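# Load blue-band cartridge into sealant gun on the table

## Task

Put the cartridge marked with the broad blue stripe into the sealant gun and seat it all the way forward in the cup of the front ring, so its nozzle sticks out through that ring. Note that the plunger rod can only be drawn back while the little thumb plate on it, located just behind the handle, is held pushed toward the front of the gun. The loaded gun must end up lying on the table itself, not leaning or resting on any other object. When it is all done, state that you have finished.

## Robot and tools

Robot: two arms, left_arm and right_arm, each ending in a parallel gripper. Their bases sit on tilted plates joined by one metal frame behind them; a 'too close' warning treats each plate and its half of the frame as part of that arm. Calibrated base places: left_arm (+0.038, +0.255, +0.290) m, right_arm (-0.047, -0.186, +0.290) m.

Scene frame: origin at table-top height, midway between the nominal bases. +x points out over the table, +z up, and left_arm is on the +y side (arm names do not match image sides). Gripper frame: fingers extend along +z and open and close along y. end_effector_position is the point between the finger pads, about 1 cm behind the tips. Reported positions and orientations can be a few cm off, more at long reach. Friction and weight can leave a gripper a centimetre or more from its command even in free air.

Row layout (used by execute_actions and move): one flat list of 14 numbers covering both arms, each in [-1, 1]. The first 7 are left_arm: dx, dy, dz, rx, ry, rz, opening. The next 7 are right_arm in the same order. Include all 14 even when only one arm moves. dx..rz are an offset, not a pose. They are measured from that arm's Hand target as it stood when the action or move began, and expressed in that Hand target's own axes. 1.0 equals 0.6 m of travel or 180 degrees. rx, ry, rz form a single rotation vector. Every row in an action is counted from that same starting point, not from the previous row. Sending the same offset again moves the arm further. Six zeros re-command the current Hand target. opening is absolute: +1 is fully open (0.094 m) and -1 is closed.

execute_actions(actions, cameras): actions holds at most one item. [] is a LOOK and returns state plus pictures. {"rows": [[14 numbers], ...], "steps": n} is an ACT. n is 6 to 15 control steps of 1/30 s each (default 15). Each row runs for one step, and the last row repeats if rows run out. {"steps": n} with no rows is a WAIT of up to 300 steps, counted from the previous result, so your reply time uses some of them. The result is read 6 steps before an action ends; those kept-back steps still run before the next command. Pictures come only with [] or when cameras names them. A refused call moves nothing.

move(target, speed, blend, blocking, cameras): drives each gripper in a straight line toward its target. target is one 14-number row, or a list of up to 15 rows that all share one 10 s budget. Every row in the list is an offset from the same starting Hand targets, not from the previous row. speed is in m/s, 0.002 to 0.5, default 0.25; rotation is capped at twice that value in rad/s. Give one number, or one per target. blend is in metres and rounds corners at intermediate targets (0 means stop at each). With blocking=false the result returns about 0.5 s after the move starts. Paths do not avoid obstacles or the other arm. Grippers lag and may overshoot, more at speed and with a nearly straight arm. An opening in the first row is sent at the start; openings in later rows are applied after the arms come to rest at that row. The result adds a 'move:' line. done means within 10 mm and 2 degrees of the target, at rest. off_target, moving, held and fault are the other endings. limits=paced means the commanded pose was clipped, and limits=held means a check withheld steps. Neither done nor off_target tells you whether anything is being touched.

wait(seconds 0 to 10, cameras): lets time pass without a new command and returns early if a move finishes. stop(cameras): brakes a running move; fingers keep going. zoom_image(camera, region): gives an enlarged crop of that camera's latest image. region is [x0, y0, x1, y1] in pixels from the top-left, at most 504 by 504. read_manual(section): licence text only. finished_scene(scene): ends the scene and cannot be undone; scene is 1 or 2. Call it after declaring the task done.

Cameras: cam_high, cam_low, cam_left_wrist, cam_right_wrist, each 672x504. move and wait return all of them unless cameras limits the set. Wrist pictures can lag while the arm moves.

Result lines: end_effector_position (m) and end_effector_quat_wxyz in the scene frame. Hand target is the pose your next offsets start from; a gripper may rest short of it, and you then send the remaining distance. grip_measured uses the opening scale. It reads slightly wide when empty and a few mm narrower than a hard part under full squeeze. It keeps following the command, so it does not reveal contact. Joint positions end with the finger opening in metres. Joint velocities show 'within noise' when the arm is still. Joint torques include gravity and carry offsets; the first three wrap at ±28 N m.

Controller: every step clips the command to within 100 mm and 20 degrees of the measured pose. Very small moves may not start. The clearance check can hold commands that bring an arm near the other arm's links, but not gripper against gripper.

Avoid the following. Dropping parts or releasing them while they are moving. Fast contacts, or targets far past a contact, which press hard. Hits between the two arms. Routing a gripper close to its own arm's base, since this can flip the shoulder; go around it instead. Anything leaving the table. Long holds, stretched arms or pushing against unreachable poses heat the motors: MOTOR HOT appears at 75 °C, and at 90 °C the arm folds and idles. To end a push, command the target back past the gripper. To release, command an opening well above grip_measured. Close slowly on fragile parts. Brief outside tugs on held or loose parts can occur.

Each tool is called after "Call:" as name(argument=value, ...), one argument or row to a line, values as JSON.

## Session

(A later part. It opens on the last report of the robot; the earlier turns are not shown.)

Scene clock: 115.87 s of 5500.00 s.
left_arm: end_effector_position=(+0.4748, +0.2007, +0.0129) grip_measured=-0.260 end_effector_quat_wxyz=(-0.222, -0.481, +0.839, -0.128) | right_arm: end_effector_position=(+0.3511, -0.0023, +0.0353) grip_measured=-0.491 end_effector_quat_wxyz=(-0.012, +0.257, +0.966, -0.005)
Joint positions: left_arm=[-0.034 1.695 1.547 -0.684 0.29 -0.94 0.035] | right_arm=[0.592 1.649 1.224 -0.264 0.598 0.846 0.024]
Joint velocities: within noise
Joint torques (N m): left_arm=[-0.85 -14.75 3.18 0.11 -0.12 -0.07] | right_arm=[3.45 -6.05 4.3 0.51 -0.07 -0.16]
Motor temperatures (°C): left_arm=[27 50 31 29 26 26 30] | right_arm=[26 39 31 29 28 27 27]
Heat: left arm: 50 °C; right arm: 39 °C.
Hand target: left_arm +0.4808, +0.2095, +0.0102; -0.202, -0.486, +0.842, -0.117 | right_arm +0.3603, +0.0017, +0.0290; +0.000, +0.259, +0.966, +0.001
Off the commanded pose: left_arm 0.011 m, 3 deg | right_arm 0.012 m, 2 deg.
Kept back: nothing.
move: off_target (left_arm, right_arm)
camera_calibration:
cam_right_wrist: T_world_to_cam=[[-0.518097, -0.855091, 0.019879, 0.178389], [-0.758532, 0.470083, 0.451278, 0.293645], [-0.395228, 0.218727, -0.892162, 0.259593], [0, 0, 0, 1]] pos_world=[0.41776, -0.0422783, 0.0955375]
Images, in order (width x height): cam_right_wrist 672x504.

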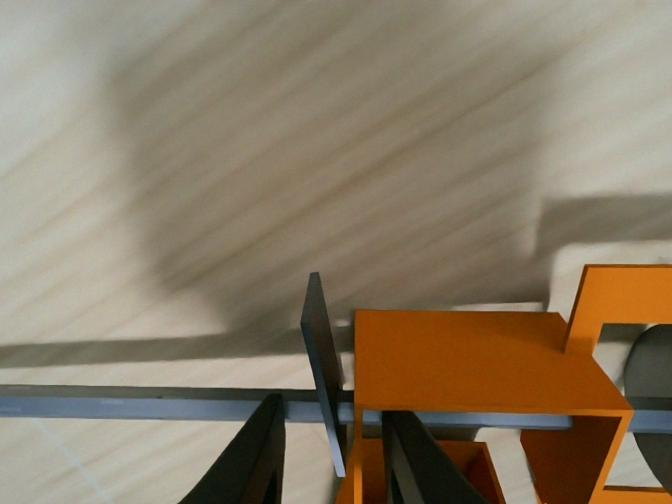

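Call:
move(
  target=[0,0,0,0,0,0,-0.6, 0,0,0,0,0,0,-1],
  speed=0.05,
  cameras=["cam_right_wrist"],
)

Scene clock: 116.80 s of 5500.00 s.
left_arm: end_effector_position=(+0.4748, +0.2008, +0.0129) grip_measured=-0.260 end_effector_quat_wxyz=(-0.222, -0.482, +0.838, -0.128) | right_arm: end_effector_position=(+0.3502, -0.0050, +0.0352) grip_measured=-0.915 end_effector_quat_wxyz=(-0.011, +0.255, +0.967, -0.012)
Joint positions: left_arm=[-0.034 1.695 1.547 -0.684 0.29 -0.941 0.035] | right_arm=[0.591 1.649 1.224 -0.271 0.608 0.846 0.004]
Joint velocities: within noise
Joint torques (N m): left_arm=[-0.87 -14.76 3.18 0.1 -0.12 -0.07] | right_arm=[3.49 -6.08 4.26 0.58 -0.08 -0.16]
Motor temperatures (°C): left_arm=[27 50 31 29 26 26 30] | right_arm=[26 39 31 29 28 27 27]
Heat: left arm: 50 °C; right arm: 39 °C.
Hand target: left_arm +0.4808, +0.2095, +0.0102; -0.202, -0.486, +0.842, -0.117 | right_arm +0.3603, +0.0017, +0.0289; +0.000, +0.259, +0.966, +0.001
Off the commanded pose: left_arm 0.011 m, 3 deg | right_arm 0.014 m, 2 deg.
Kept back: nothing.
move: off_target (left_arm, right_arm)
camera_calibration:
cam_right_wrist: T_world_to_cam=[[-0.514381, -0.856959, 0.0321419, 0.173898], [-0.759356, 0.472572, 0.447273, 0.294697], [-0.398484, 0.205662, -0.89382, 0.260868], [0, 0, 0, 1]] pos_world=[0.417182, -0.0438931, 0.0957692]
Images, in order (width x height): cam_right_wrist 672x504.

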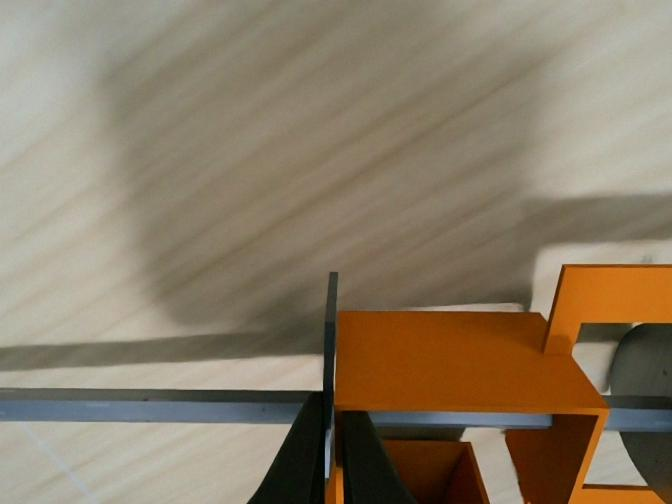

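Call:
move(
  target=[-0.0445,0,-0.0227,0,0,0,-0.6, 0,0,0,0,0,0,-1],
  speed=0.05,
  cameras=["cam_right_wrist","cam_left_wrist"],
)

Scene clock: 117.93 s of 5500.00 s.
left_arm: end_effector_position=(+0.4831, +0.2159, +0.0199) grip_measured=-0.260 end_effector_quat_wxyz=(-0.229, -0.484, +0.834, -0.132) | right_arm: end_effector_position=(+0.3561, +0.0014, +0.0366) grip_measured=-0.915 end_effector_quat_wxyz=(-0.011, +0.261, +0.965, +0.004)
Joint positions: left_arm=[0.011 1.702 1.611 -0.761 0.335 -0.911 0.035] | right_arm=[0.593 1.649 1.237 -0.262 0.584 0.846 0.004]
Joint velocities: within noise
Joint torques (N m): left_arm=[1.31 -12.68 7.12 0 0.04 0.08] | right_arm=[3.37 -6.05 3.41 0.51 0.05 -0.15]
Motor temperatures (°C): left_arm=[27 50 31 29 26 26 30] | right_arm=[26 39 31 29 28 27 27]
Heat: left arm: 50 °C; right arm: 39 °C.
Hand target: left_arm +0.4957, +0.2355, +0.0101; -0.202, -0.486, +0.842, -0.117 | right_arm +0.3603, +0.0017, +0.0289; +0.000, +0.259, +0.966, +0.001
Off the commanded pose: left_arm 0.025 m, 4 deg | right_arm 0.009 m, 1 deg.
Kept back: nothing.
move: off_target (left_arm)
camera_calibration:
cam_left_wrist: T_world_to_cam=[[0.863116, -0.504847, 0.0126706, -0.307326], [-0.29331, -0.48072, 0.826364, 0.267355], [-0.411096, -0.716964, -0.562993, 0.45153], [0, 0, 0, 1]] pos_world=[0.529298, 0.297101, 0.0371699]
cam_right_wrist: T_world_to_cam=[[-0.524889, -0.851169, 0.00159051, 0.187214], [-0.757908, 0.468226, 0.454247, 0.294792], [-0.387386, 0.237224, -0.890874, 0.259084], [0, 0, 0, 1]] pos_world=[0.422058, -0.0401394, 0.0966049]
Images, in order (width x height): cam_left_wrist 672x504, cam_right_wrist 672x504.

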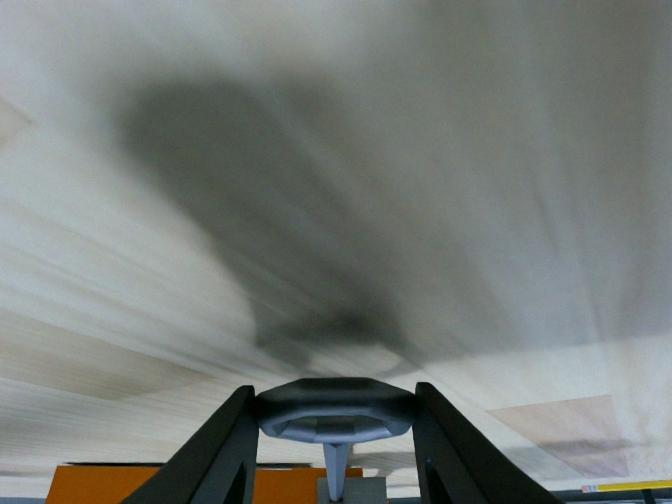

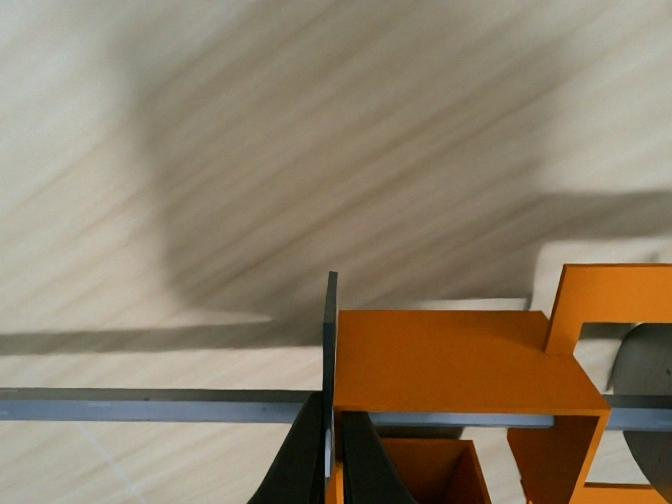

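Call:
move(
  target=[-0.03,0,-0.0153,0,0,0,-0.6, 0,-0.012,0,0,0,0,-1],
  speed=0.05,
  cameras=["cam_right_wrist","cam_left_wrist"],
)

Scene clock: 118.97 s of 5500.00 s.
left_arm: end_effector_position=(+0.4856, +0.2226, +0.0221) grip_measured=-0.260 end_effector_quat_wxyz=(-0.249, -0.484, +0.828, -0.138) | right_arm: end_effector_position=(+0.3594, +0.0066, +0.0368) grip_measured=-0.915 end_effector_quat_wxyz=(-0.009, +0.260, +0.966, +0.018)
Joint positions: left_arm=[0.042 1.737 1.684 -0.844 0.384 -0.881 0.035] | right_arm=[0.593 1.649 1.237 -0.241 0.562 0.832 0.004]
Joint velocities: within noise
Joint torques (N m): left_arm=[2.62 -13.56 7.86 0 -0.22 0.11] | right_arm=[2.47 -7.38 1.14 0.49 0.16 -0.13]
Motor temperatures (°C): left_arm=[27 49 31 29 26 26 30] | right_arm=[26 39 31 29 28 27 27]
Heat: left arm: 49 °C; right arm: 39 °C.
Hand target: left_arm +0.5058, +0.2529, +0.0102; -0.202, -0.486, +0.842, -0.117 | right_arm +0.3567, -0.0045, +0.0289; +0.000, +0.259, +0.966, +0.001
Off the commanded pose: left_arm 0.038 m, 6 deg | right_arm 0.014 m, 2 deg.
Kept back: nothing.
move: off_target (left_arm, right_arm)
camera_calibration:
cam_left_wrist: T_world_to_cam=[[0.86531, -0.501231, 0.00244816, -0.307806], [-0.265987, -0.455042, 0.849816, 0.250034], [-0.42484, -0.736006, -0.527073, 0.468724], [0, 0, 0, 1]] pos_world=[0.531986, 0.304478, 0.0353228]
cam_right_wrist: T_world_to_cam=[[-0.523281, -0.851751, -0.0264139, 0.193873], [-0.763564, 0.454889, 0.458308, 0.296724], [-0.378349, 0.259992, -0.888401, 0.255766], [0, 0, 0, 1]] pos_world=[0.424786, -0.0363422, 0.0963532]
Images, in order (width x height): cam_left_wrist 672x504, cam_right_wrist 672x504.

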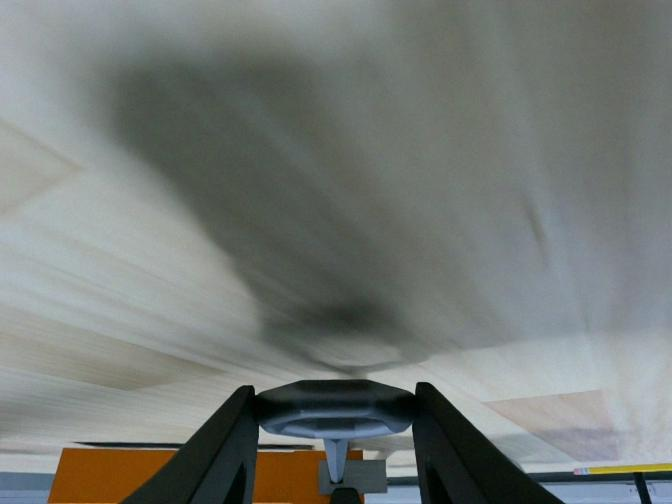

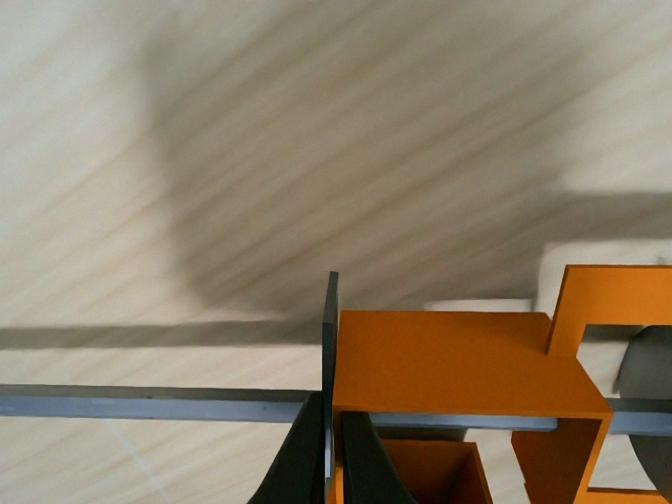

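Call:
move(
  target=[0.0206,0,0.0329,0,0,0,-0.6, 0,0.006,-0.0035,0,0,0,-1],
  speed=0.05,
  cameras=["cam_right_wrist"],
)

Scene clock: 120.97 s of 5500.00 s.
left_arm: end_effector_position=(+0.4886, +0.2205, +0.0186) grip_measured=-0.260 end_effector_quat_wxyz=(-0.239, -0.479, +0.833, -0.139) | right_arm: end_effector_position=(+0.3611, +0.0069, +0.0368) grip_measured=-0.915 end_effector_quat_wxyz=(-0.006, +0.264, +0.964, +0.019)
Joint positions: left_arm=[0.033 1.737 1.676 -0.813 0.37 -0.88 0.035] | right_arm=[0.593 1.649 1.237 -0.233 0.564 0.837 0.004]
Joint velocities: within noise
Joint torques (N m): left_arm=[-0.14 -12.68 3.49 0.42 -0.31 -0.09] | right_arm=[3.17 -7.1 2.15 0.26 0.22 -0.09]
Motor temperatures (°C): left_arm=[27 49 31 29 26 26 30] | right_arm=[26 40 30 29 28 27 27]
Heat: left arm: 49 °C; right arm: 40 °C.
Hand target: left_arm +0.4959, +0.2356, -0.0017; -0.202, -0.486, +0.842, -0.117 | right_arm +0.3585, -0.0015, +0.0310; +0.000, +0.259, +0.966, +0.001
Off the commanded pose: left_arm 0.026 m, 5 deg | right_arm 0.010 m, 2 deg.
Kept back: nothing.
move: off_target (left_arm)
camera_calibration:
cam_right_wrist: T_world_to_cam=[[-0.530708, -0.84702, -0.0301096, 0.19776], [-0.762333, 0.461519, 0.453705, 0.297587], [-0.370401, 0.263739, -0.890643, 0.253532], [0, 0, 0, 1]] pos_world=[0.425722, -0.036702, 0.0967444]
Images, in order (width x height): cam_right_wrist 672x504.

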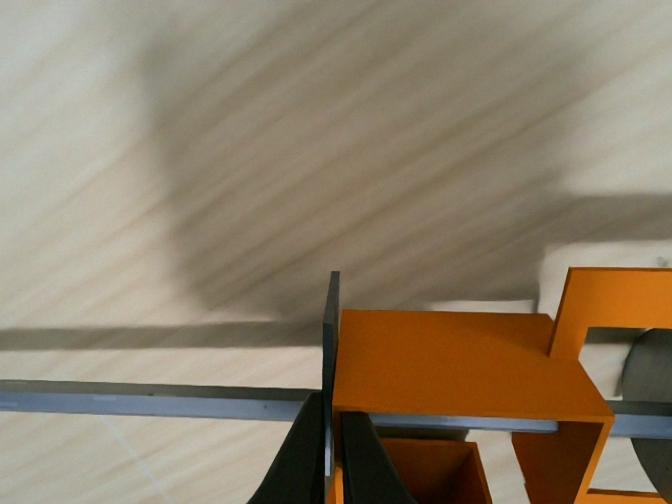

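Call:
move(
  target=[-0.065,0,-0.033,0,0,0,-0.7, 0,-0.02,-0.0035,0,0,0,-1],
  speed=0.06,
  cameras=["cam_right_wrist","cam_left_wrist"],
)

Scene clock: 122.77 s of 5500.00 s.
left_arm: end_effector_position=(+0.4990, +0.2389, +0.0180) grip_measured=-0.260 end_effector_quat_wxyz=(-0.254, -0.478, +0.828, -0.146) | right_arm: end_effector_position=(+0.3624, +0.0102, +0.0364) grip_measured=-0.915 end_effector_quat_wxyz=(+0.006, +0.267, +0.963, +0.035)
Joint positions: left_arm=[0.091 1.805 1.818 -0.934 0.43 -0.823 0.035] | right_arm=[0.593 1.639 1.2 -0.163 0.55 0.82 0.004]
Joint velocities: within noise
Joint torques (N m): left_arm=[3.29 -13.03 7.8 0.19 -0.33 0.04] | right_arm=[1.89 -8.88 1.02 -0.04 0.23 -0.14]
Motor temperatures (°C): left_arm=[27 48 32 29 26 26 30] | right_arm=[26 40 30 29 28 27 27]
Heat: left arm: 48 °C; right arm: 40 °C.
Hand target: left_arm +0.5178, +0.2735, -0.0018; -0.202, -0.486, +0.842, -0.117 | right_arm +0.3525, -0.0119, +0.0331; +0.000, +0.259, +0.966, +0.001
Off the commanded pose: left_arm 0.044 m, 7 deg | right_arm 0.024 m, 4 deg.
Kept back: nothing.
move: off_target (left_arm, right_arm)
camera_calibration:
cam_left_wrist: T_world_to_cam=[[0.861004, -0.508399, 0.0142345, -0.307532], [-0.27091, -0.434756, 0.858833, 0.26196], [-0.430441, -0.743315, -0.512057, 0.48857], [0, 0, 0, 1]] pos_world=[0.546055, 0.320702, 0.029573]
cam_right_wrist: T_world_to_cam=[[-0.535599, -0.841803, -0.0670937, 0.204374], [-0.772866, 0.456616, 0.440658, 0.301581], [-0.340311, 0.28787, -0.895164, 0.241859], [0, 0, 0, 1]] pos_world=[0.424852, -0.0352886, 0.0973218]
Images, in order (width x height): cam_left_wrist 672x504, cam_right_wrist 672x504.

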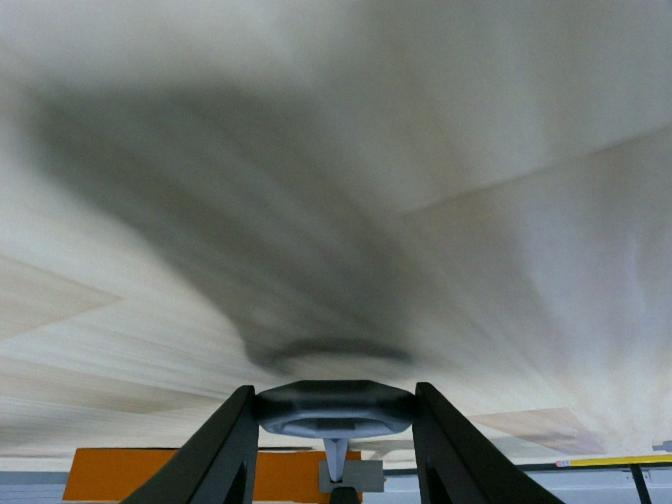

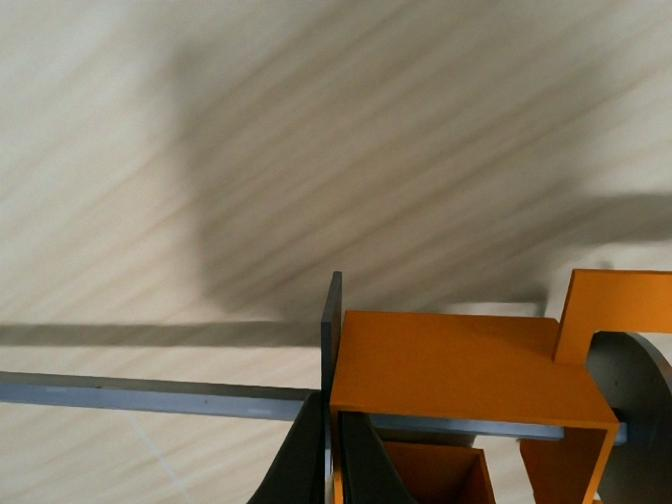

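Call:
zoom_image(
  camera="cam_right_wrist",
  region=[492, 250, 672, 504],
)

Scaled by 1.984 from the camera's 672x504 image, which has a finer 960x720 frame.

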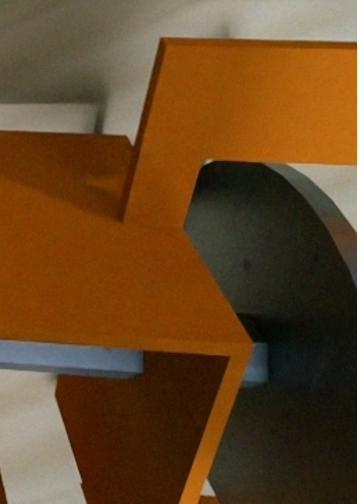

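Call:
move(
  target=[-0.02,0,-0.010,0,0,0,-0.7, 0,0,0,0,0,0,-1],
  speed=0.06,
  cameras=["cam_right_wrist"],
)

Call:
zoom_image(
  camera="cam_right_wrist",
  region=[492, 250, 672, 504],
)

Scene clock: 123.97 s of 5500.00 s.
left_arm: end_effector_position=(+0.5028, +0.2458, +0.0192) grip_measured=-0.260 end_effector_quat_wxyz=(-0.262, -0.476, +0.826, -0.148) | right_arm: end_effector_position=(+0.3633, +0.0108, +0.0368) grip_measured=-0.915 end_effector_quat_wxyz=(+0.007, +0.267, +0.963, +0.037)
Joint positions: left_arm=[0.112 1.834 1.883 -0.994 0.453 -0.799 0.035] | right_arm=[0.593 1.638 1.2 -0.159 0.547 0.818 0.004]
Joint velocities: within noise
Joint torques (N m): left_arm=[3.97 -13.37 8.32 0.24 -0.4 0.04] | right_arm=[1.91 -8.77 1.02 -0.05 0.25 -0.13]
Motor temperatures (°C): left_arm=[27 48 32 29 26 26 30] | right_arm=[26 41 30 29 28 27 27]
Heat: left arm: 48 °C; right arm: 41 °C.
Hand target: left_arm +0.5245, +0.2851, -0.0019; -0.202, -0.486, +0.842, -0.117 | right_arm +0.3526, -0.0119, +0.0331; +0.000, +0.259, +0.966, +0.001
Off the commanded pose: left_arm 0.050 m, 8 deg | right_arm 0.025 m, 4 deg.
Kept back: nothing.
move: off_target (left_arm, right_arm)
camera_calibration:
cam_right_wrist: T_world_to_cam=[[-0.536016, -0.841149, -0.0718012, 0.205708], [-0.773676, 0.45542, 0.440475, 0.302146], [-0.337806, 0.291652, -0.894889, 0.241377], [0, 0, 0, 1]] pos_world=[0.425564, -0.0349698, 0.0976882]
Images, in order (width x height): cam_right_wrist 672x504.

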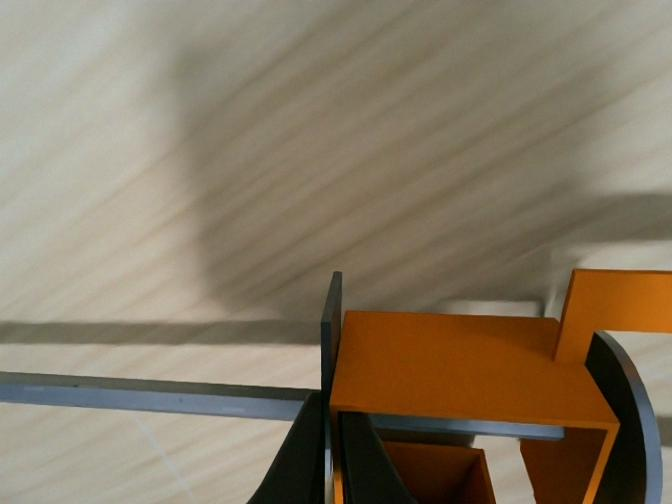

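Scaled by 1.984 from the camera's 672x504 image, which has a finer 960x720 frame.

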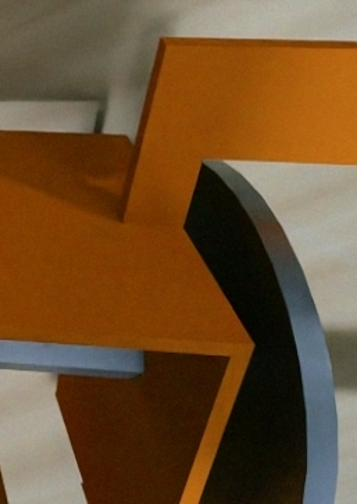

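Call:
move(
  target=[-0.015,0,-0.0075,0,0,0,-0.7, 0,0,0,0,0,0,-1],
  speed=0.06,
  cameras=["cam_right_wrist","cam_high"],
)

Call:
zoom_image(
  camera="cam_right_wrist",
  region=[492, 250, 672, 504],
)

Scene clock: 124.90 s of 5500.00 s.
left_arm: end_effector_position=(+0.5074, +0.2531, +0.0209) grip_measured=-0.260 end_effector_quat_wxyz=(-0.265, -0.477, +0.825, -0.149) | right_arm: end_effector_position=(+0.3644, +0.0116, +0.0374) grip_measured=-0.915 end_effector_quat_wxyz=(+0.008, +0.268, +0.963, +0.040)
Joint positions: left_arm=[0.131 1.856 1.94 -1.042 0.467 -0.782 0.035] | right_arm=[0.593 1.636 1.2 -0.156 0.542 0.817 0.004]
Joint velocities: within noise
Joint torques (N m): left_arm=[4.25 -13.33 8.38 0.33 -0.43 0] | right_arm=[1.89 -8.65 1.05 -0.1 0.3 -0.12]
Motor temperatures (°C): left_arm=[27 48 32 29 26 26 30] | right_arm=[26 41 30 29 28 27 27]
Heat: left arm: 48 °C; right arm: 41 °C.
Hand target: left_arm +0.5295, +0.2939, -0.0020; -0.202, -0.486, +0.842, -0.117 | right_arm +0.3526, -0.0119, +0.0331; +0.000, +0.259, +0.966, +0.001
Off the commanded pose: left_arm 0.052 m, 8 deg | right_arm 0.027 m, 5 deg.
Kept back: nothing.
move: off_target (left_arm, right_arm)
camera_calibration:
cam_right_wrist: T_world_to_cam=[[-0.536689, -0.840166, -0.0780128, 0.207473], [-0.77442, 0.453754, 0.440886, 0.302631], [-0.335019, 0.297034, -0.894166, 0.240971], [0, 0, 0, 1]] pos_world=[0.426441, -0.0345847, 0.0982275]
Images, in order (width x height): cam_high 672x504, cam_right_wrist 672x504.

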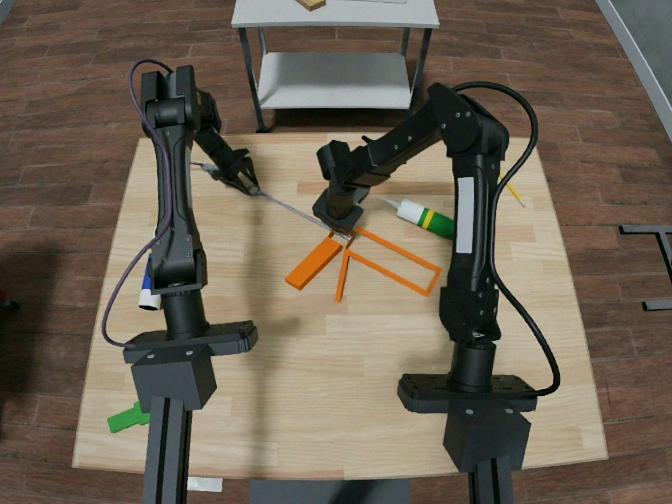

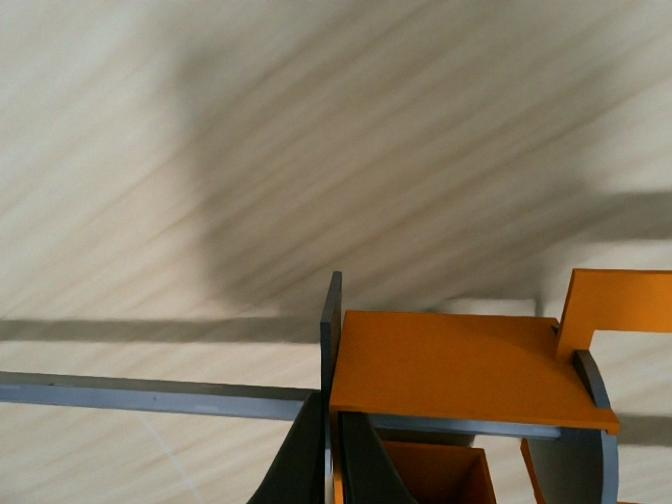

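Scaled by 1.984 from the camera's 672x504 image, which has a finer 960x720 frame.

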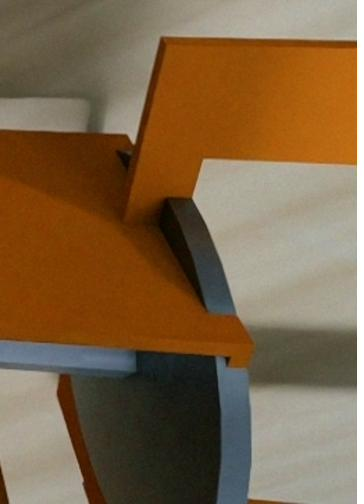

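Call:
move(
  target=[
    [0.0313,0,-0.0065,0,0,0,-0.7, 0,0,0,0,0,0,-1],
    [0.0313,0,-0.0065,0,0,0,0.1, 0,0,0,0,0,0,-1],
  ],
  speed=0.06,
  cameras=["cam_right_wrist","cam_left_wrist"],
)

Scene clock: 126.50 s of 5500.00 s.
left_arm: end_effector_position=(+0.5100, +0.2628, +0.0132) grip_measured=+0.098 end_effector_quat_wxyz=(-0.246, -0.482, +0.829, -0.140) | right_arm: end_effector_position=(+0.3646, +0.0110, +0.0365) grip_measured=-0.916 end_effector_quat_wxyz=(+0.007, +0.270, +0.962, +0.041)
Joint positions: left_arm=[0.142 1.854 1.921 -0.991 0.445 -0.792 0.052] | right_arm=[0.589 1.636 1.198 -0.152 0.536 0.817 0.004]
Joint velocities: within noise
Joint torques (N m): left_arm=[0.75 -17.99 3.03 0.22 -0.38 -0.1] | right_arm=[2.21 -8.68 1.16 -0.13 0.34 -0.11]
Motor temperatures (°C): left_arm=[27 48 32 29 26 26 30] | right_arm=[26 41 30 29 28 27 27]
Heat: left arm: 48 °C; right arm: 41 °C.
Hand target: left_arm +0.5220, +0.2809, +0.0099; -0.202, -0.486, +0.842, -0.117 | right_arm +0.3526, -0.0118, +0.0332; +0.000, +0.259, +0.966, +0.001
Off the commanded pose: left_arm 0.022 m, 6 deg | right_arm 0.026 m, 5 deg.
Kept back: nothing.
move: off_target (left_arm, right_arm); target 2's new opening was sent with left_arm's hand 0.033 m and 8 deg from that target
camera_calibration:
cam_left_wrist: T_world_to_cam=[[0.864185, -0.503088, 0.0093504, -0.307813], [-0.273852, -0.45466, 0.847519, 0.286335], [-0.422126, -0.734974, -0.530682, 0.502395], [0, 0, 0, 1]] pos_world=[0.556495, 0.344576, 0.0268157]
cam_right_wrist: T_world_to_cam=[[-0.539453, -0.838153, -0.0805659, 0.208071], [-0.772966, 0.454996, 0.442156, 0.302846], [-0.333937, 0.300797, -0.893313, 0.239889], [0, 0, 0, 1]] pos_world=[0.426442, -0.0355563, 0.0971538]
Images, in order (width x height): cam_left_wrist 672x504, cam_right_wrist 672x504.

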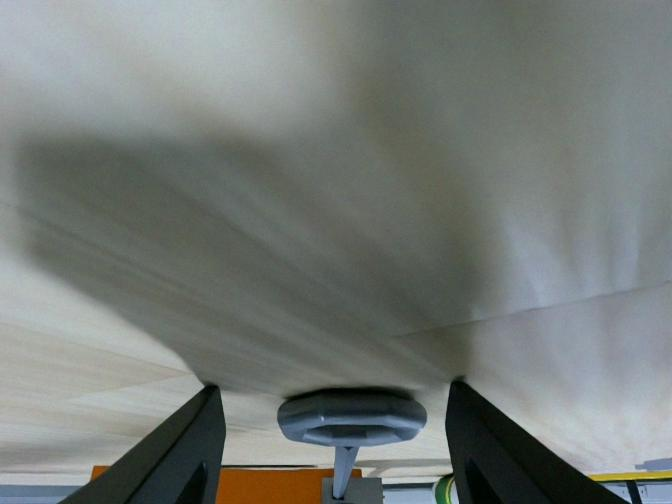

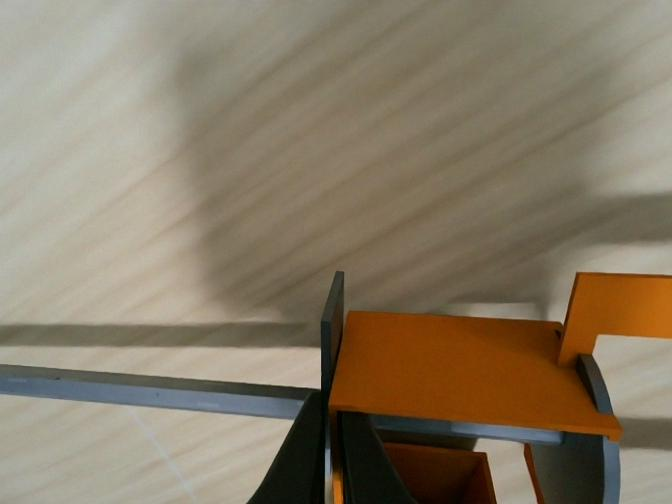

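Call:
move(
  target=[
    [0,0,0,0,0,0,0.4, 0,0,0,0,0,0,-0.6],
    [0.0757,0,-0.1485,0,0,0,0.4, 0,0.02,-0.20,0,0,0,-0.6],
  ],
  speed=0.12,
  cameras=["all"],
)

Scene clock: 129.20 s of 5500.00 s.
left_arm: end_effector_position=(+0.5253, +0.2778, +0.0973) grip_measured=+0.398 end_effector_quat_wxyz=(-0.204, -0.487, +0.840, -0.123) | right_arm: end_effector_position=(+0.3452, -0.0008, +0.1368) grip_measured=-0.601 end_effector_quat_wxyz=(-0.017, +0.245, +0.969, -0.008)
Joint positions: left_arm=[0.156 1.606 1.839 -1.082 0.396 -0.806 0.066] | right_arm=[0.806 1.43 1.229 -0.62 0.753 1.018 0.019]
Joint velocities: within noise
Joint torques (N m): left_arm=[0.46 -19.02 3.44 -0.33 0.07 -0.01] | right_arm=[5.74 -8.87 5.07 -0.15 0.2 0.08]
Motor temperatures (°C): left_arm=[27 50 32 29 26 26 30] | right_arm=[26 42 30 29 28 27 27]
Heat: left arm: 50 °C; right arm: 42 °C.
Hand target: left_arm +0.5220, +0.2810, +0.1100; -0.202, -0.486, +0.842, -0.117 | right_arm +0.3585, -0.0016, +0.1531; +0.000, +0.259, +0.966, +0.001
Off the commanded pose: left_arm 0.013 m, 1 deg | right_arm 0.021 m, 3 deg.
Kept back: nothing.
move: off_target (left_arm, right_arm)
camera_calibration:
cam_left_wrist: T_world_to_cam=[[0.863309, -0.504159, 0.0228178, -0.314752], [-0.321854, -0.515184, 0.794352, 0.273297], [-0.388724, -0.693116, -0.607029, 0.542798], [0, 0, 0, 1]] pos_world=[0.570689, 0.358335, 0.119582]
cam_right_wrist: T_world_to_cam=[[-0.496292, -0.867719, 0.027524, 0.166101], [-0.765104, 0.452143, 0.458457, 0.243921], [-0.410257, 0.20647, -0.88829, 0.352113], [0, 0, 0, 1]] pos_world=[0.413517, -0.0388591, 0.19638]

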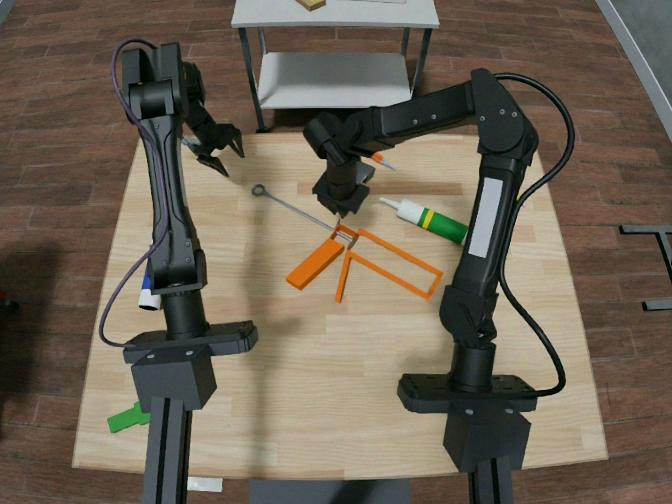

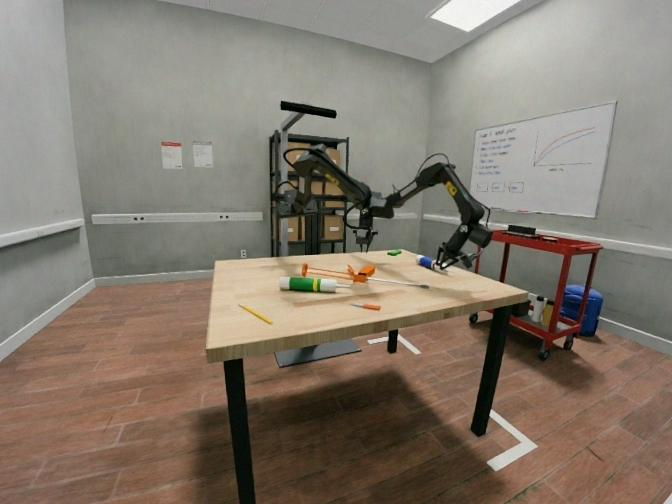

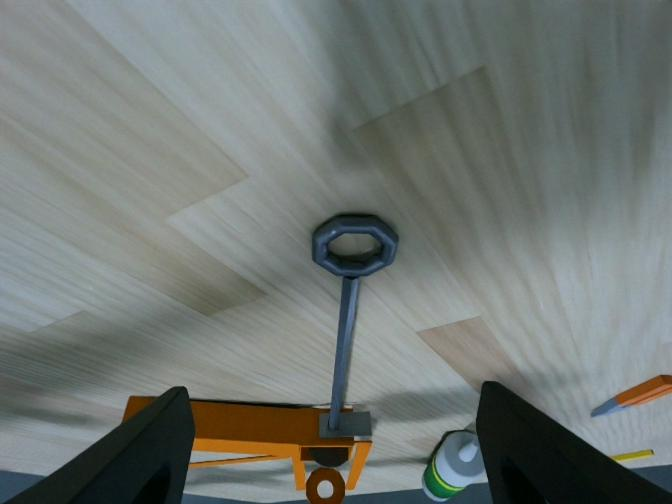

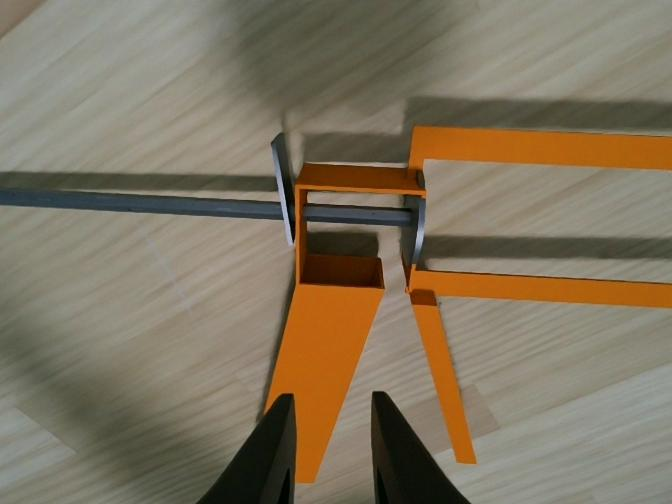

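Call:
move(
  target=[
    [-0.0037,0.5013,-0.114,-0.0787,-0.1358,0.3268,0.9, -0.055,-0.295,-0.133,0,0,0,-0.6],
  ],
  speed=0.25,
  cameras=["all"],
)

Scene clock: 136.53 s of 5500.00 s.
left_arm: end_effector_position=(+0.2785, +0.4570, +0.1712) grip_measured=+0.898 end_effector_quat_wxyz=(-0.010, -0.003, +1.000, +0.003) | right_arm: end_effector_position=(+0.3046, -0.1670, +0.2296) grip_measured=-0.601 end_effector_quat_wxyz=(+0.003, +0.267, +0.964, +0.002)
Joint positions: left_arm=[1.194 1.043 0.698 -0.549 0.841 0.907 0.089] | right_arm=[0.511 0.662 0.912 -0.87 0.535 0.788 0.019]
Joint velocities: within noise
Joint torques (N m): left_arm=[3.15 -3.23 2.62 0.38 0.23 0.05] | right_arm=[-0.9 -6.37 3.92 -0.03 -0.11 -0.15]
Motor temperatures (°C): left_arm=[27 52 31 29 26 26 29] | right_arm=[26 43 30 28 28 27 27]
Heat: left arm: 52 °C; right arm: 43 °C.
Hand target: left_arm +0.2780, +0.4599, +0.1700; -0.001, +0.000, +1.000, +0.000 | right_arm +0.2985, -0.1714, +0.2327; +0.000, +0.259, +0.966, +0.001
Off the commanded pose: left_arm 0.003 m, 1 deg | right_arm 0.008 m, 1 deg.
Kept back: nothing.
move: done
camera_calibration:
cam_left_wrist: T_world_to_cam=[[-0.00995706, -0.999949, 0.00189783, 0.460363], [-0.896919, 0.00977019, 0.442087, 0.208002], [-0.442083, 0.00269969, -0.89697, 0.362388], [0, 0, 0, 1]] pos_world=[0.351351, 0.457329, 0.232222]
cam_right_wrist: T_world_to_cam=[[-0.536075, -0.844165, -0.00290578, 0.0222154], [-0.762443, 0.482695, 0.430913, 0.256117], [-0.362359, 0.233217, -0.902389, 0.445337], [0, 0, 0, 1]] pos_world=[0.368556, -0.208733, 0.291568]

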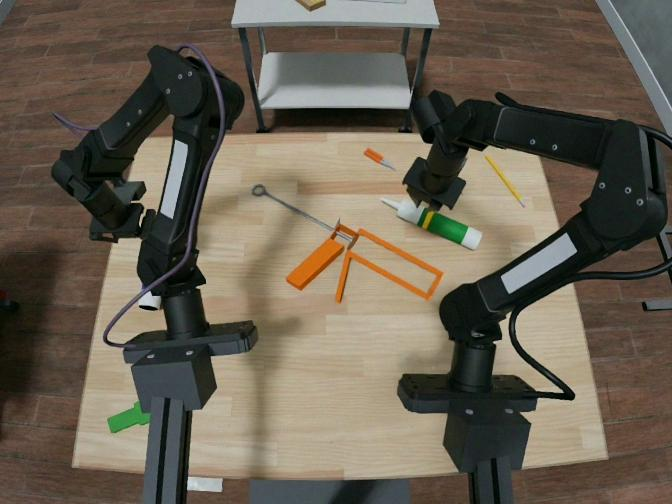

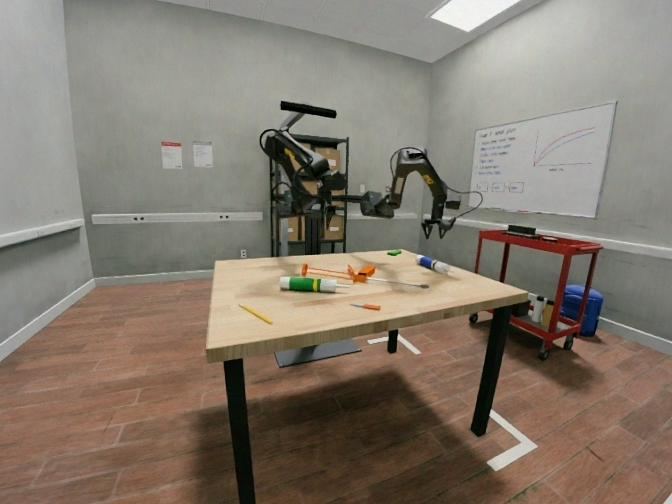

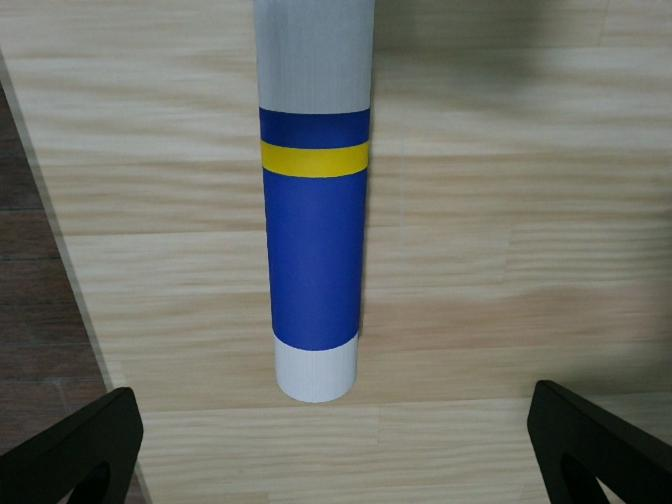

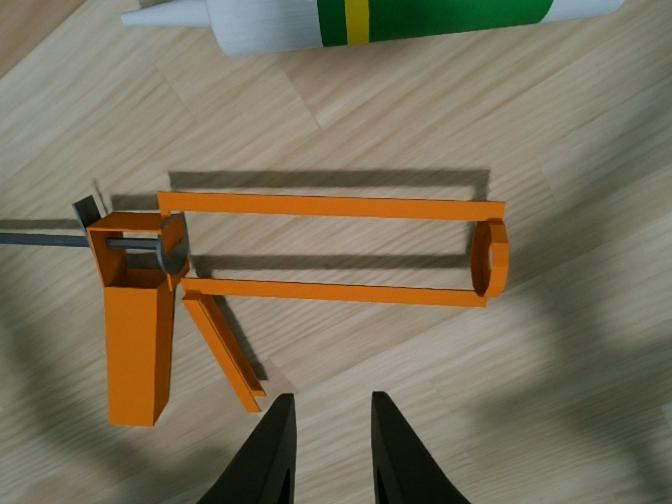

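Call:
move(
  target=[0.0633,0.02,0.15,0,0,0.0094,0.9, 0,0,0,0,0,0,-0.6],
  speed=0.2,
  cameras=["cam_left_wrist"],
)

Scene clock: 139.53 s of 5500.00 s.
left_arm: end_effector_position=(+0.2459, +0.4742, +0.0853) grip_measured=+0.898 end_effector_quat_wxyz=(+0.003, +0.020, +1.000, +0.005) | right_arm: end_effector_position=(+0.3046, -0.1667, +0.2296) grip_measured=-0.601 end_effector_quat_wxyz=(+0.002, +0.266, +0.964, +0.003)
Joint positions: left_arm=[1.024 1.375 0.558 0.076 0.741 0.755 0.089] | right_arm=[0.511 0.662 0.912 -0.87 0.533 0.786 0.019]
Joint velocities: within noise
Joint torques (N m): left_arm=[2.58 -4.18 0.28 0.45 -0.09 -0.07] | right_arm=[-0.88 -6.37 3.92 -0.03 -0.1 -0.15]
Motor temperatures (°C): left_arm=[27 49 31 29 26 26 29] | right_arm=[26 43 30 28 28 27 27]
Heat: left arm: 49 °C; right arm: 43 °C.
Hand target: left_arm +0.2400, +0.4719, +0.0801; -0.001, +0.015, +1.000, +0.000 | right_arm +0.2985, -0.1714, +0.2328; +0.000, +0.259, +0.966, +0.001
Off the commanded pose: left_arm 0.008 m, 1 deg | right_arm 0.008 m, 1 deg.
Kept back: nothing.
move: done
camera_calibration:
cam_left_wrist: T_world_to_cam=[[-0.0550975, -0.99848, -0.00134955, 0.48803], [-0.906606, 0.0494614, 0.419069, 0.202044], [-0.418365, 0.0243132, -0.907954, 0.25576], [0, 0, 0, 1]] pos_world=[0.317064, 0.471076, 0.148206]
Images, in order (width x height): cam_left_wrist 672x504.

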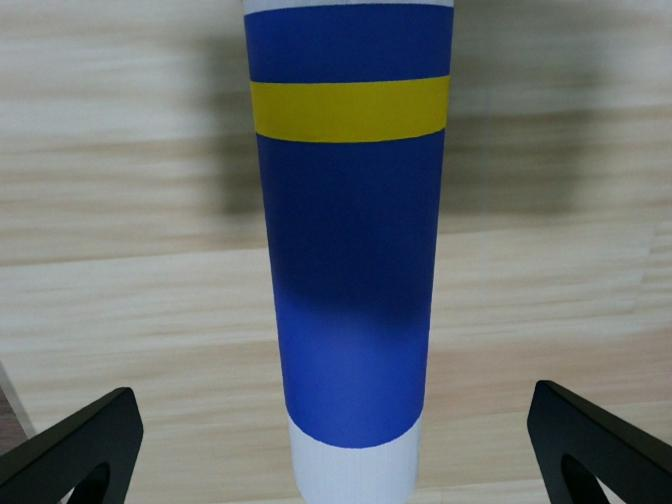

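Call:
move(
  target=[-0.038,-0.0155,0.042,0,0,0,0.5, 0,0,0,0,0,0,-0.6],
  speed=0.12,
  cameras=["cam_left_wrist","cam_low"],
)

Call:
zoom_image(
  camera="cam_low",
  region=[390, 200, 500, 290],
)

Scene clock: 141.80 s of 5500.00 s.
left_arm: end_effector_position=(+0.2645, +0.4608, +0.0602) grip_measured=+0.502 end_effector_quat_wxyz=(+0.001, +0.018, +1.000, +0.001) | right_arm: end_effector_position=(+0.3046, -0.1667, +0.2296) grip_measured=-0.601 end_effector_quat_wxyz=(+0.002, +0.266, +0.964, +0.003)
Joint positions: left_arm=[0.887 1.406 0.577 0.152 0.64 0.642 0.071] | right_arm=[0.511 0.662 0.912 -0.87 0.533 0.786 0.019]
Joint velocities: within noise
Joint torques (N m): left_arm=[2.39 -4.74 1.06 0.49 -0.07 -0.07] | right_arm=[-0.88 -6.37 3.92 -0.02 -0.1 -0.15]
Motor temperatures (°C): left_arm=[27 48 31 29 26 26 29] | right_arm=[26 43 30 28 28 27 27]
Heat: left arm: 48 °C; right arm: 43 °C.
Hand target: left_arm +0.2625, +0.4620, +0.0548; -0.001, +0.015, +1.000, +0.000 | right_arm +0.2985, -0.1714, +0.2328; +0.000, +0.259, +0.966, +0.001
Off the commanded pose: left_arm 0.006 m, 0 deg | right_arm 0.008 m, 1 deg.
Kept back: nothing.
move: done
camera_calibration:
cam_left_wrist: T_world_to_cam=[[-0.0509693, -0.998678, 0.00671918, 0.47415], [-0.904897, 0.0490277, 0.422798, 0.229673], [-0.422568, 0.0154695, -0.906199, 0.24621], [0, 0, 0, 1]] pos_world=[0.336038, 0.458453, 0.122824]
Images, in order (width x height): cam_low 672x504, cam_left_wrist 672x504.

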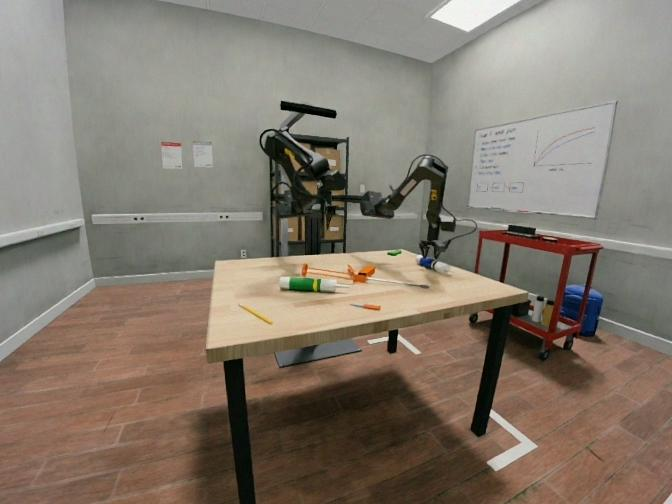

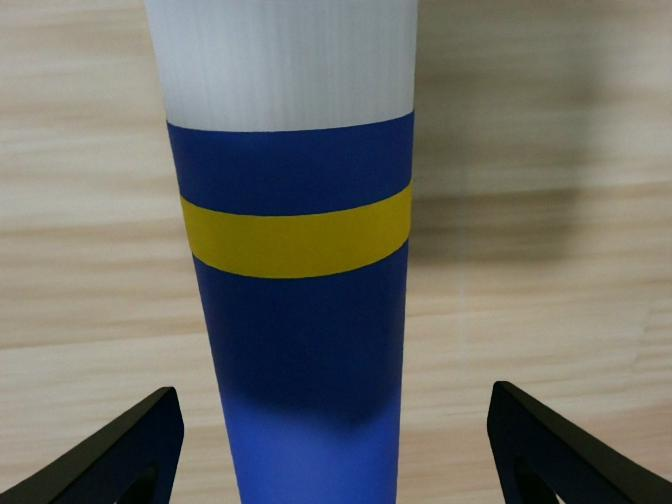

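Scaled by 4.582 from the camera's 672x504 image, which has a finer 960x720 frame.

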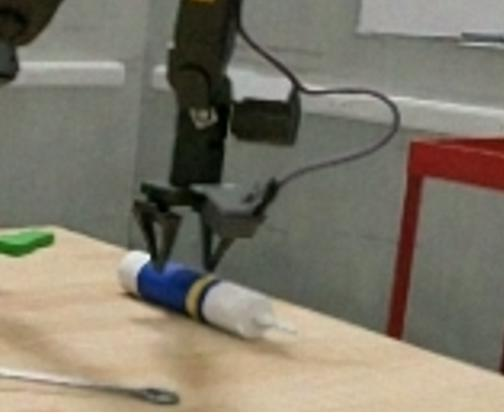

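Call:
move(
  target=[0,0.0105,0.018,0,0,0,0.4, 0,0,0,0,0,0,-0.6],
  speed=0.08,
  cameras=["cam_left_wrist"],
)

Scene clock: 142.93 s of 5500.00 s.
left_arm: end_effector_position=(+0.2643, +0.4677, +0.0497) grip_measured=+0.402 end_effector_quat_wxyz=(+0.000, +0.019, +1.000, +0.002) | right_arm: end_effector_position=(+0.3046, -0.1667, +0.2296) grip_measured=-0.601 end_effector_quat_wxyz=(+0.002, +0.266, +0.964, +0.003)
Joint positions: left_arm=[0.879 1.467 0.605 0.187 0.631 0.639 0.066] | right_arm=[0.511 0.662 0.912 -0.87 0.533 0.786 0.019]
Joint velocities: within noise
Joint torques (N m): left_arm=[2.55 -4.97 0.94 0.45 -0.09 -0.07] | right_arm=[-0.88 -6.37 3.92 -0.02 -0.1 -0.14]
Motor temperatures (°C): left_arm=[27 47 31 29 26 26 29] | right_arm=[26 43 30 28 28 27 27]
Heat: left arm: 47 °C; right arm: 43 °C.
Hand target: left_arm +0.2626, +0.4683, +0.0440; -0.001, +0.014, +1.000, +0.000 | right_arm +0.2985, -0.1714, +0.2328; +0.000, +0.259, +0.966, +0.001
Off the commanded pose: left_arm 0.006 m, 1 deg | right_arm 0.008 m, 1 deg.
Kept back: nothing.
move: done
camera_calibration:
cam_left_wrist: T_world_to_cam=[[-0.0538352, -0.998539, 0.00460101, 0.481925], [-0.903911, 0.0506904, 0.424706, 0.232418], [-0.424319, 0.0187053, -0.905319, 0.235389], [0, 0, 0, 1]] pos_world=[0.33591, 0.465037, 0.112175]
Images, in order (width x height): cam_left_wrist 672x504.

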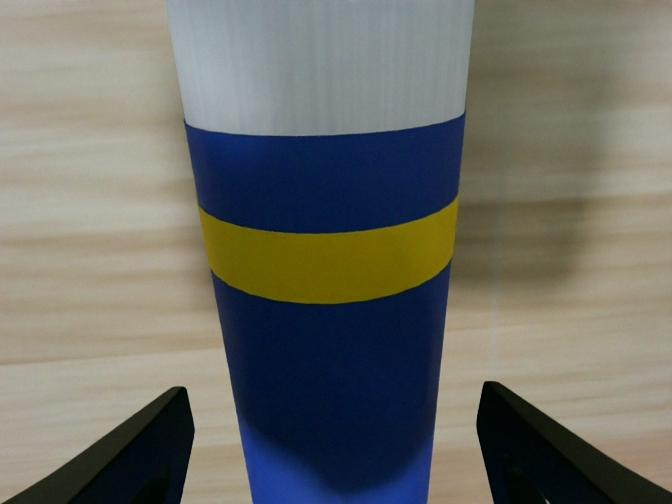

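Call:
move(
  target=[
    [0,0,0.0165,0,0,0,0.4, 0,0,0,0,0,0,-0.6],
    [0,0,0.0165,0,0,0,-0.1, 0,0,0,0,0,0,-0.6],
  ],
  speed=0.08,
  cameras=["cam_left_wrist","cam_low"],
)

Call:
zoom_image(
  camera="cam_low",
  region=[400, 230, 480, 290],
)

Scene clock: 144.83 s of 5500.00 s.
left_arm: end_effector_position=(+0.2655, +0.4676, +0.0400) grip_measured=-0.001 end_effector_quat_wxyz=(+0.002, +0.015, +1.000, +0.001) | right_arm: end_effector_position=(+0.3046, -0.1667, +0.2296) grip_measured=-0.601 end_effector_quat_wxyz=(+0.002, +0.266, +0.964, +0.003)
Joint positions: left_arm=[0.856 1.506 0.616 0.228 0.617 0.613 0.047] | right_arm=[0.511 0.662 0.912 -0.87 0.533 0.786 0.019]
Joint velocities: within noise
Joint torques (N m): left_arm=[2.62 -5.11 0.72 0.48 -0.09 -0.07] | right_arm=[-0.88 -6.37 3.92 -0.02 -0.1 -0.14]
Motor temperatures (°C): left_arm=[27 46 31 29 26 26 29] | right_arm=[26 43 30 28 28 27 26]
Heat: left arm: 46 °C; right arm: 43 °C.
Hand target: left_arm +0.2626, +0.4682, +0.0341; -0.001, +0.015, +1.000, +0.000 | right_arm +0.2985, -0.1714, +0.2328; +0.000, +0.259, +0.966, +0.001
Off the commanded pose: left_arm 0.007 m, 0 deg | right_arm 0.008 m, 1 deg.
Kept back: nothing.
move: done
camera_calibration:
cam_left_wrist: T_world_to_cam=[[-0.0461552, -0.998912, 0.00673324, 0.479997], [-0.905767, 0.0446919, 0.421414, 0.24107], [-0.421256, 0.0133517, -0.906843, 0.228791], [0, 0, 0, 1]] pos_world=[0.336887, 0.465646, 0.102655]
Images, in order (width x height): cam_low 672x504, cam_left_wrist 672x504.

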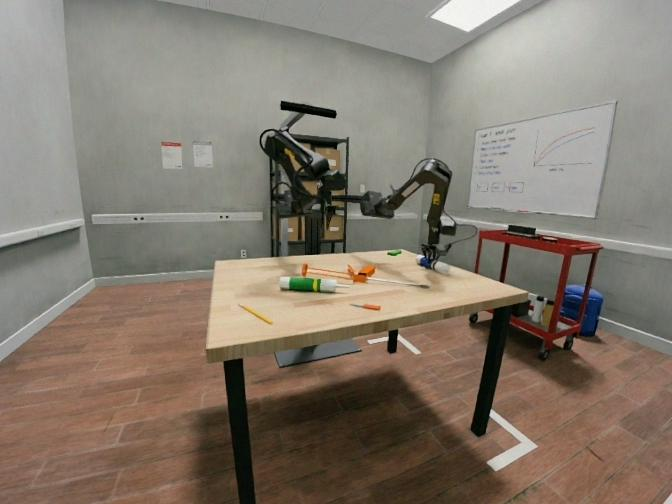

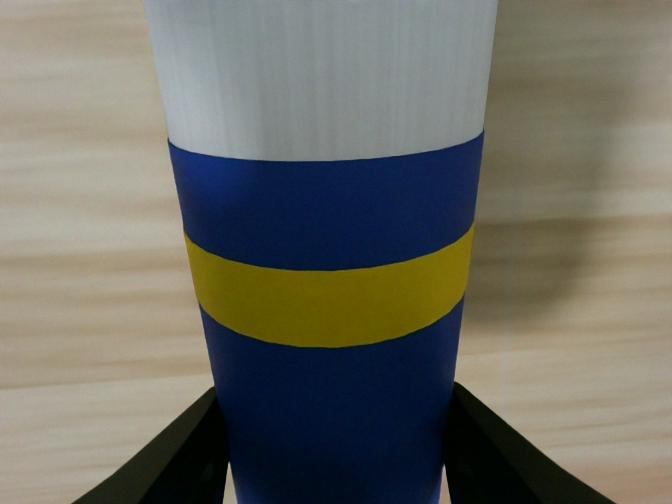

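Scaled by 6.300 from the camera's 672x504 image, which has a finer 960x720 frame.

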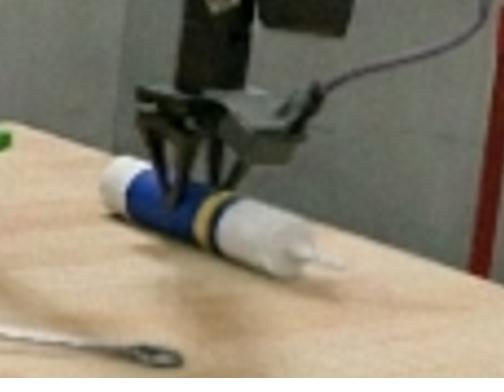

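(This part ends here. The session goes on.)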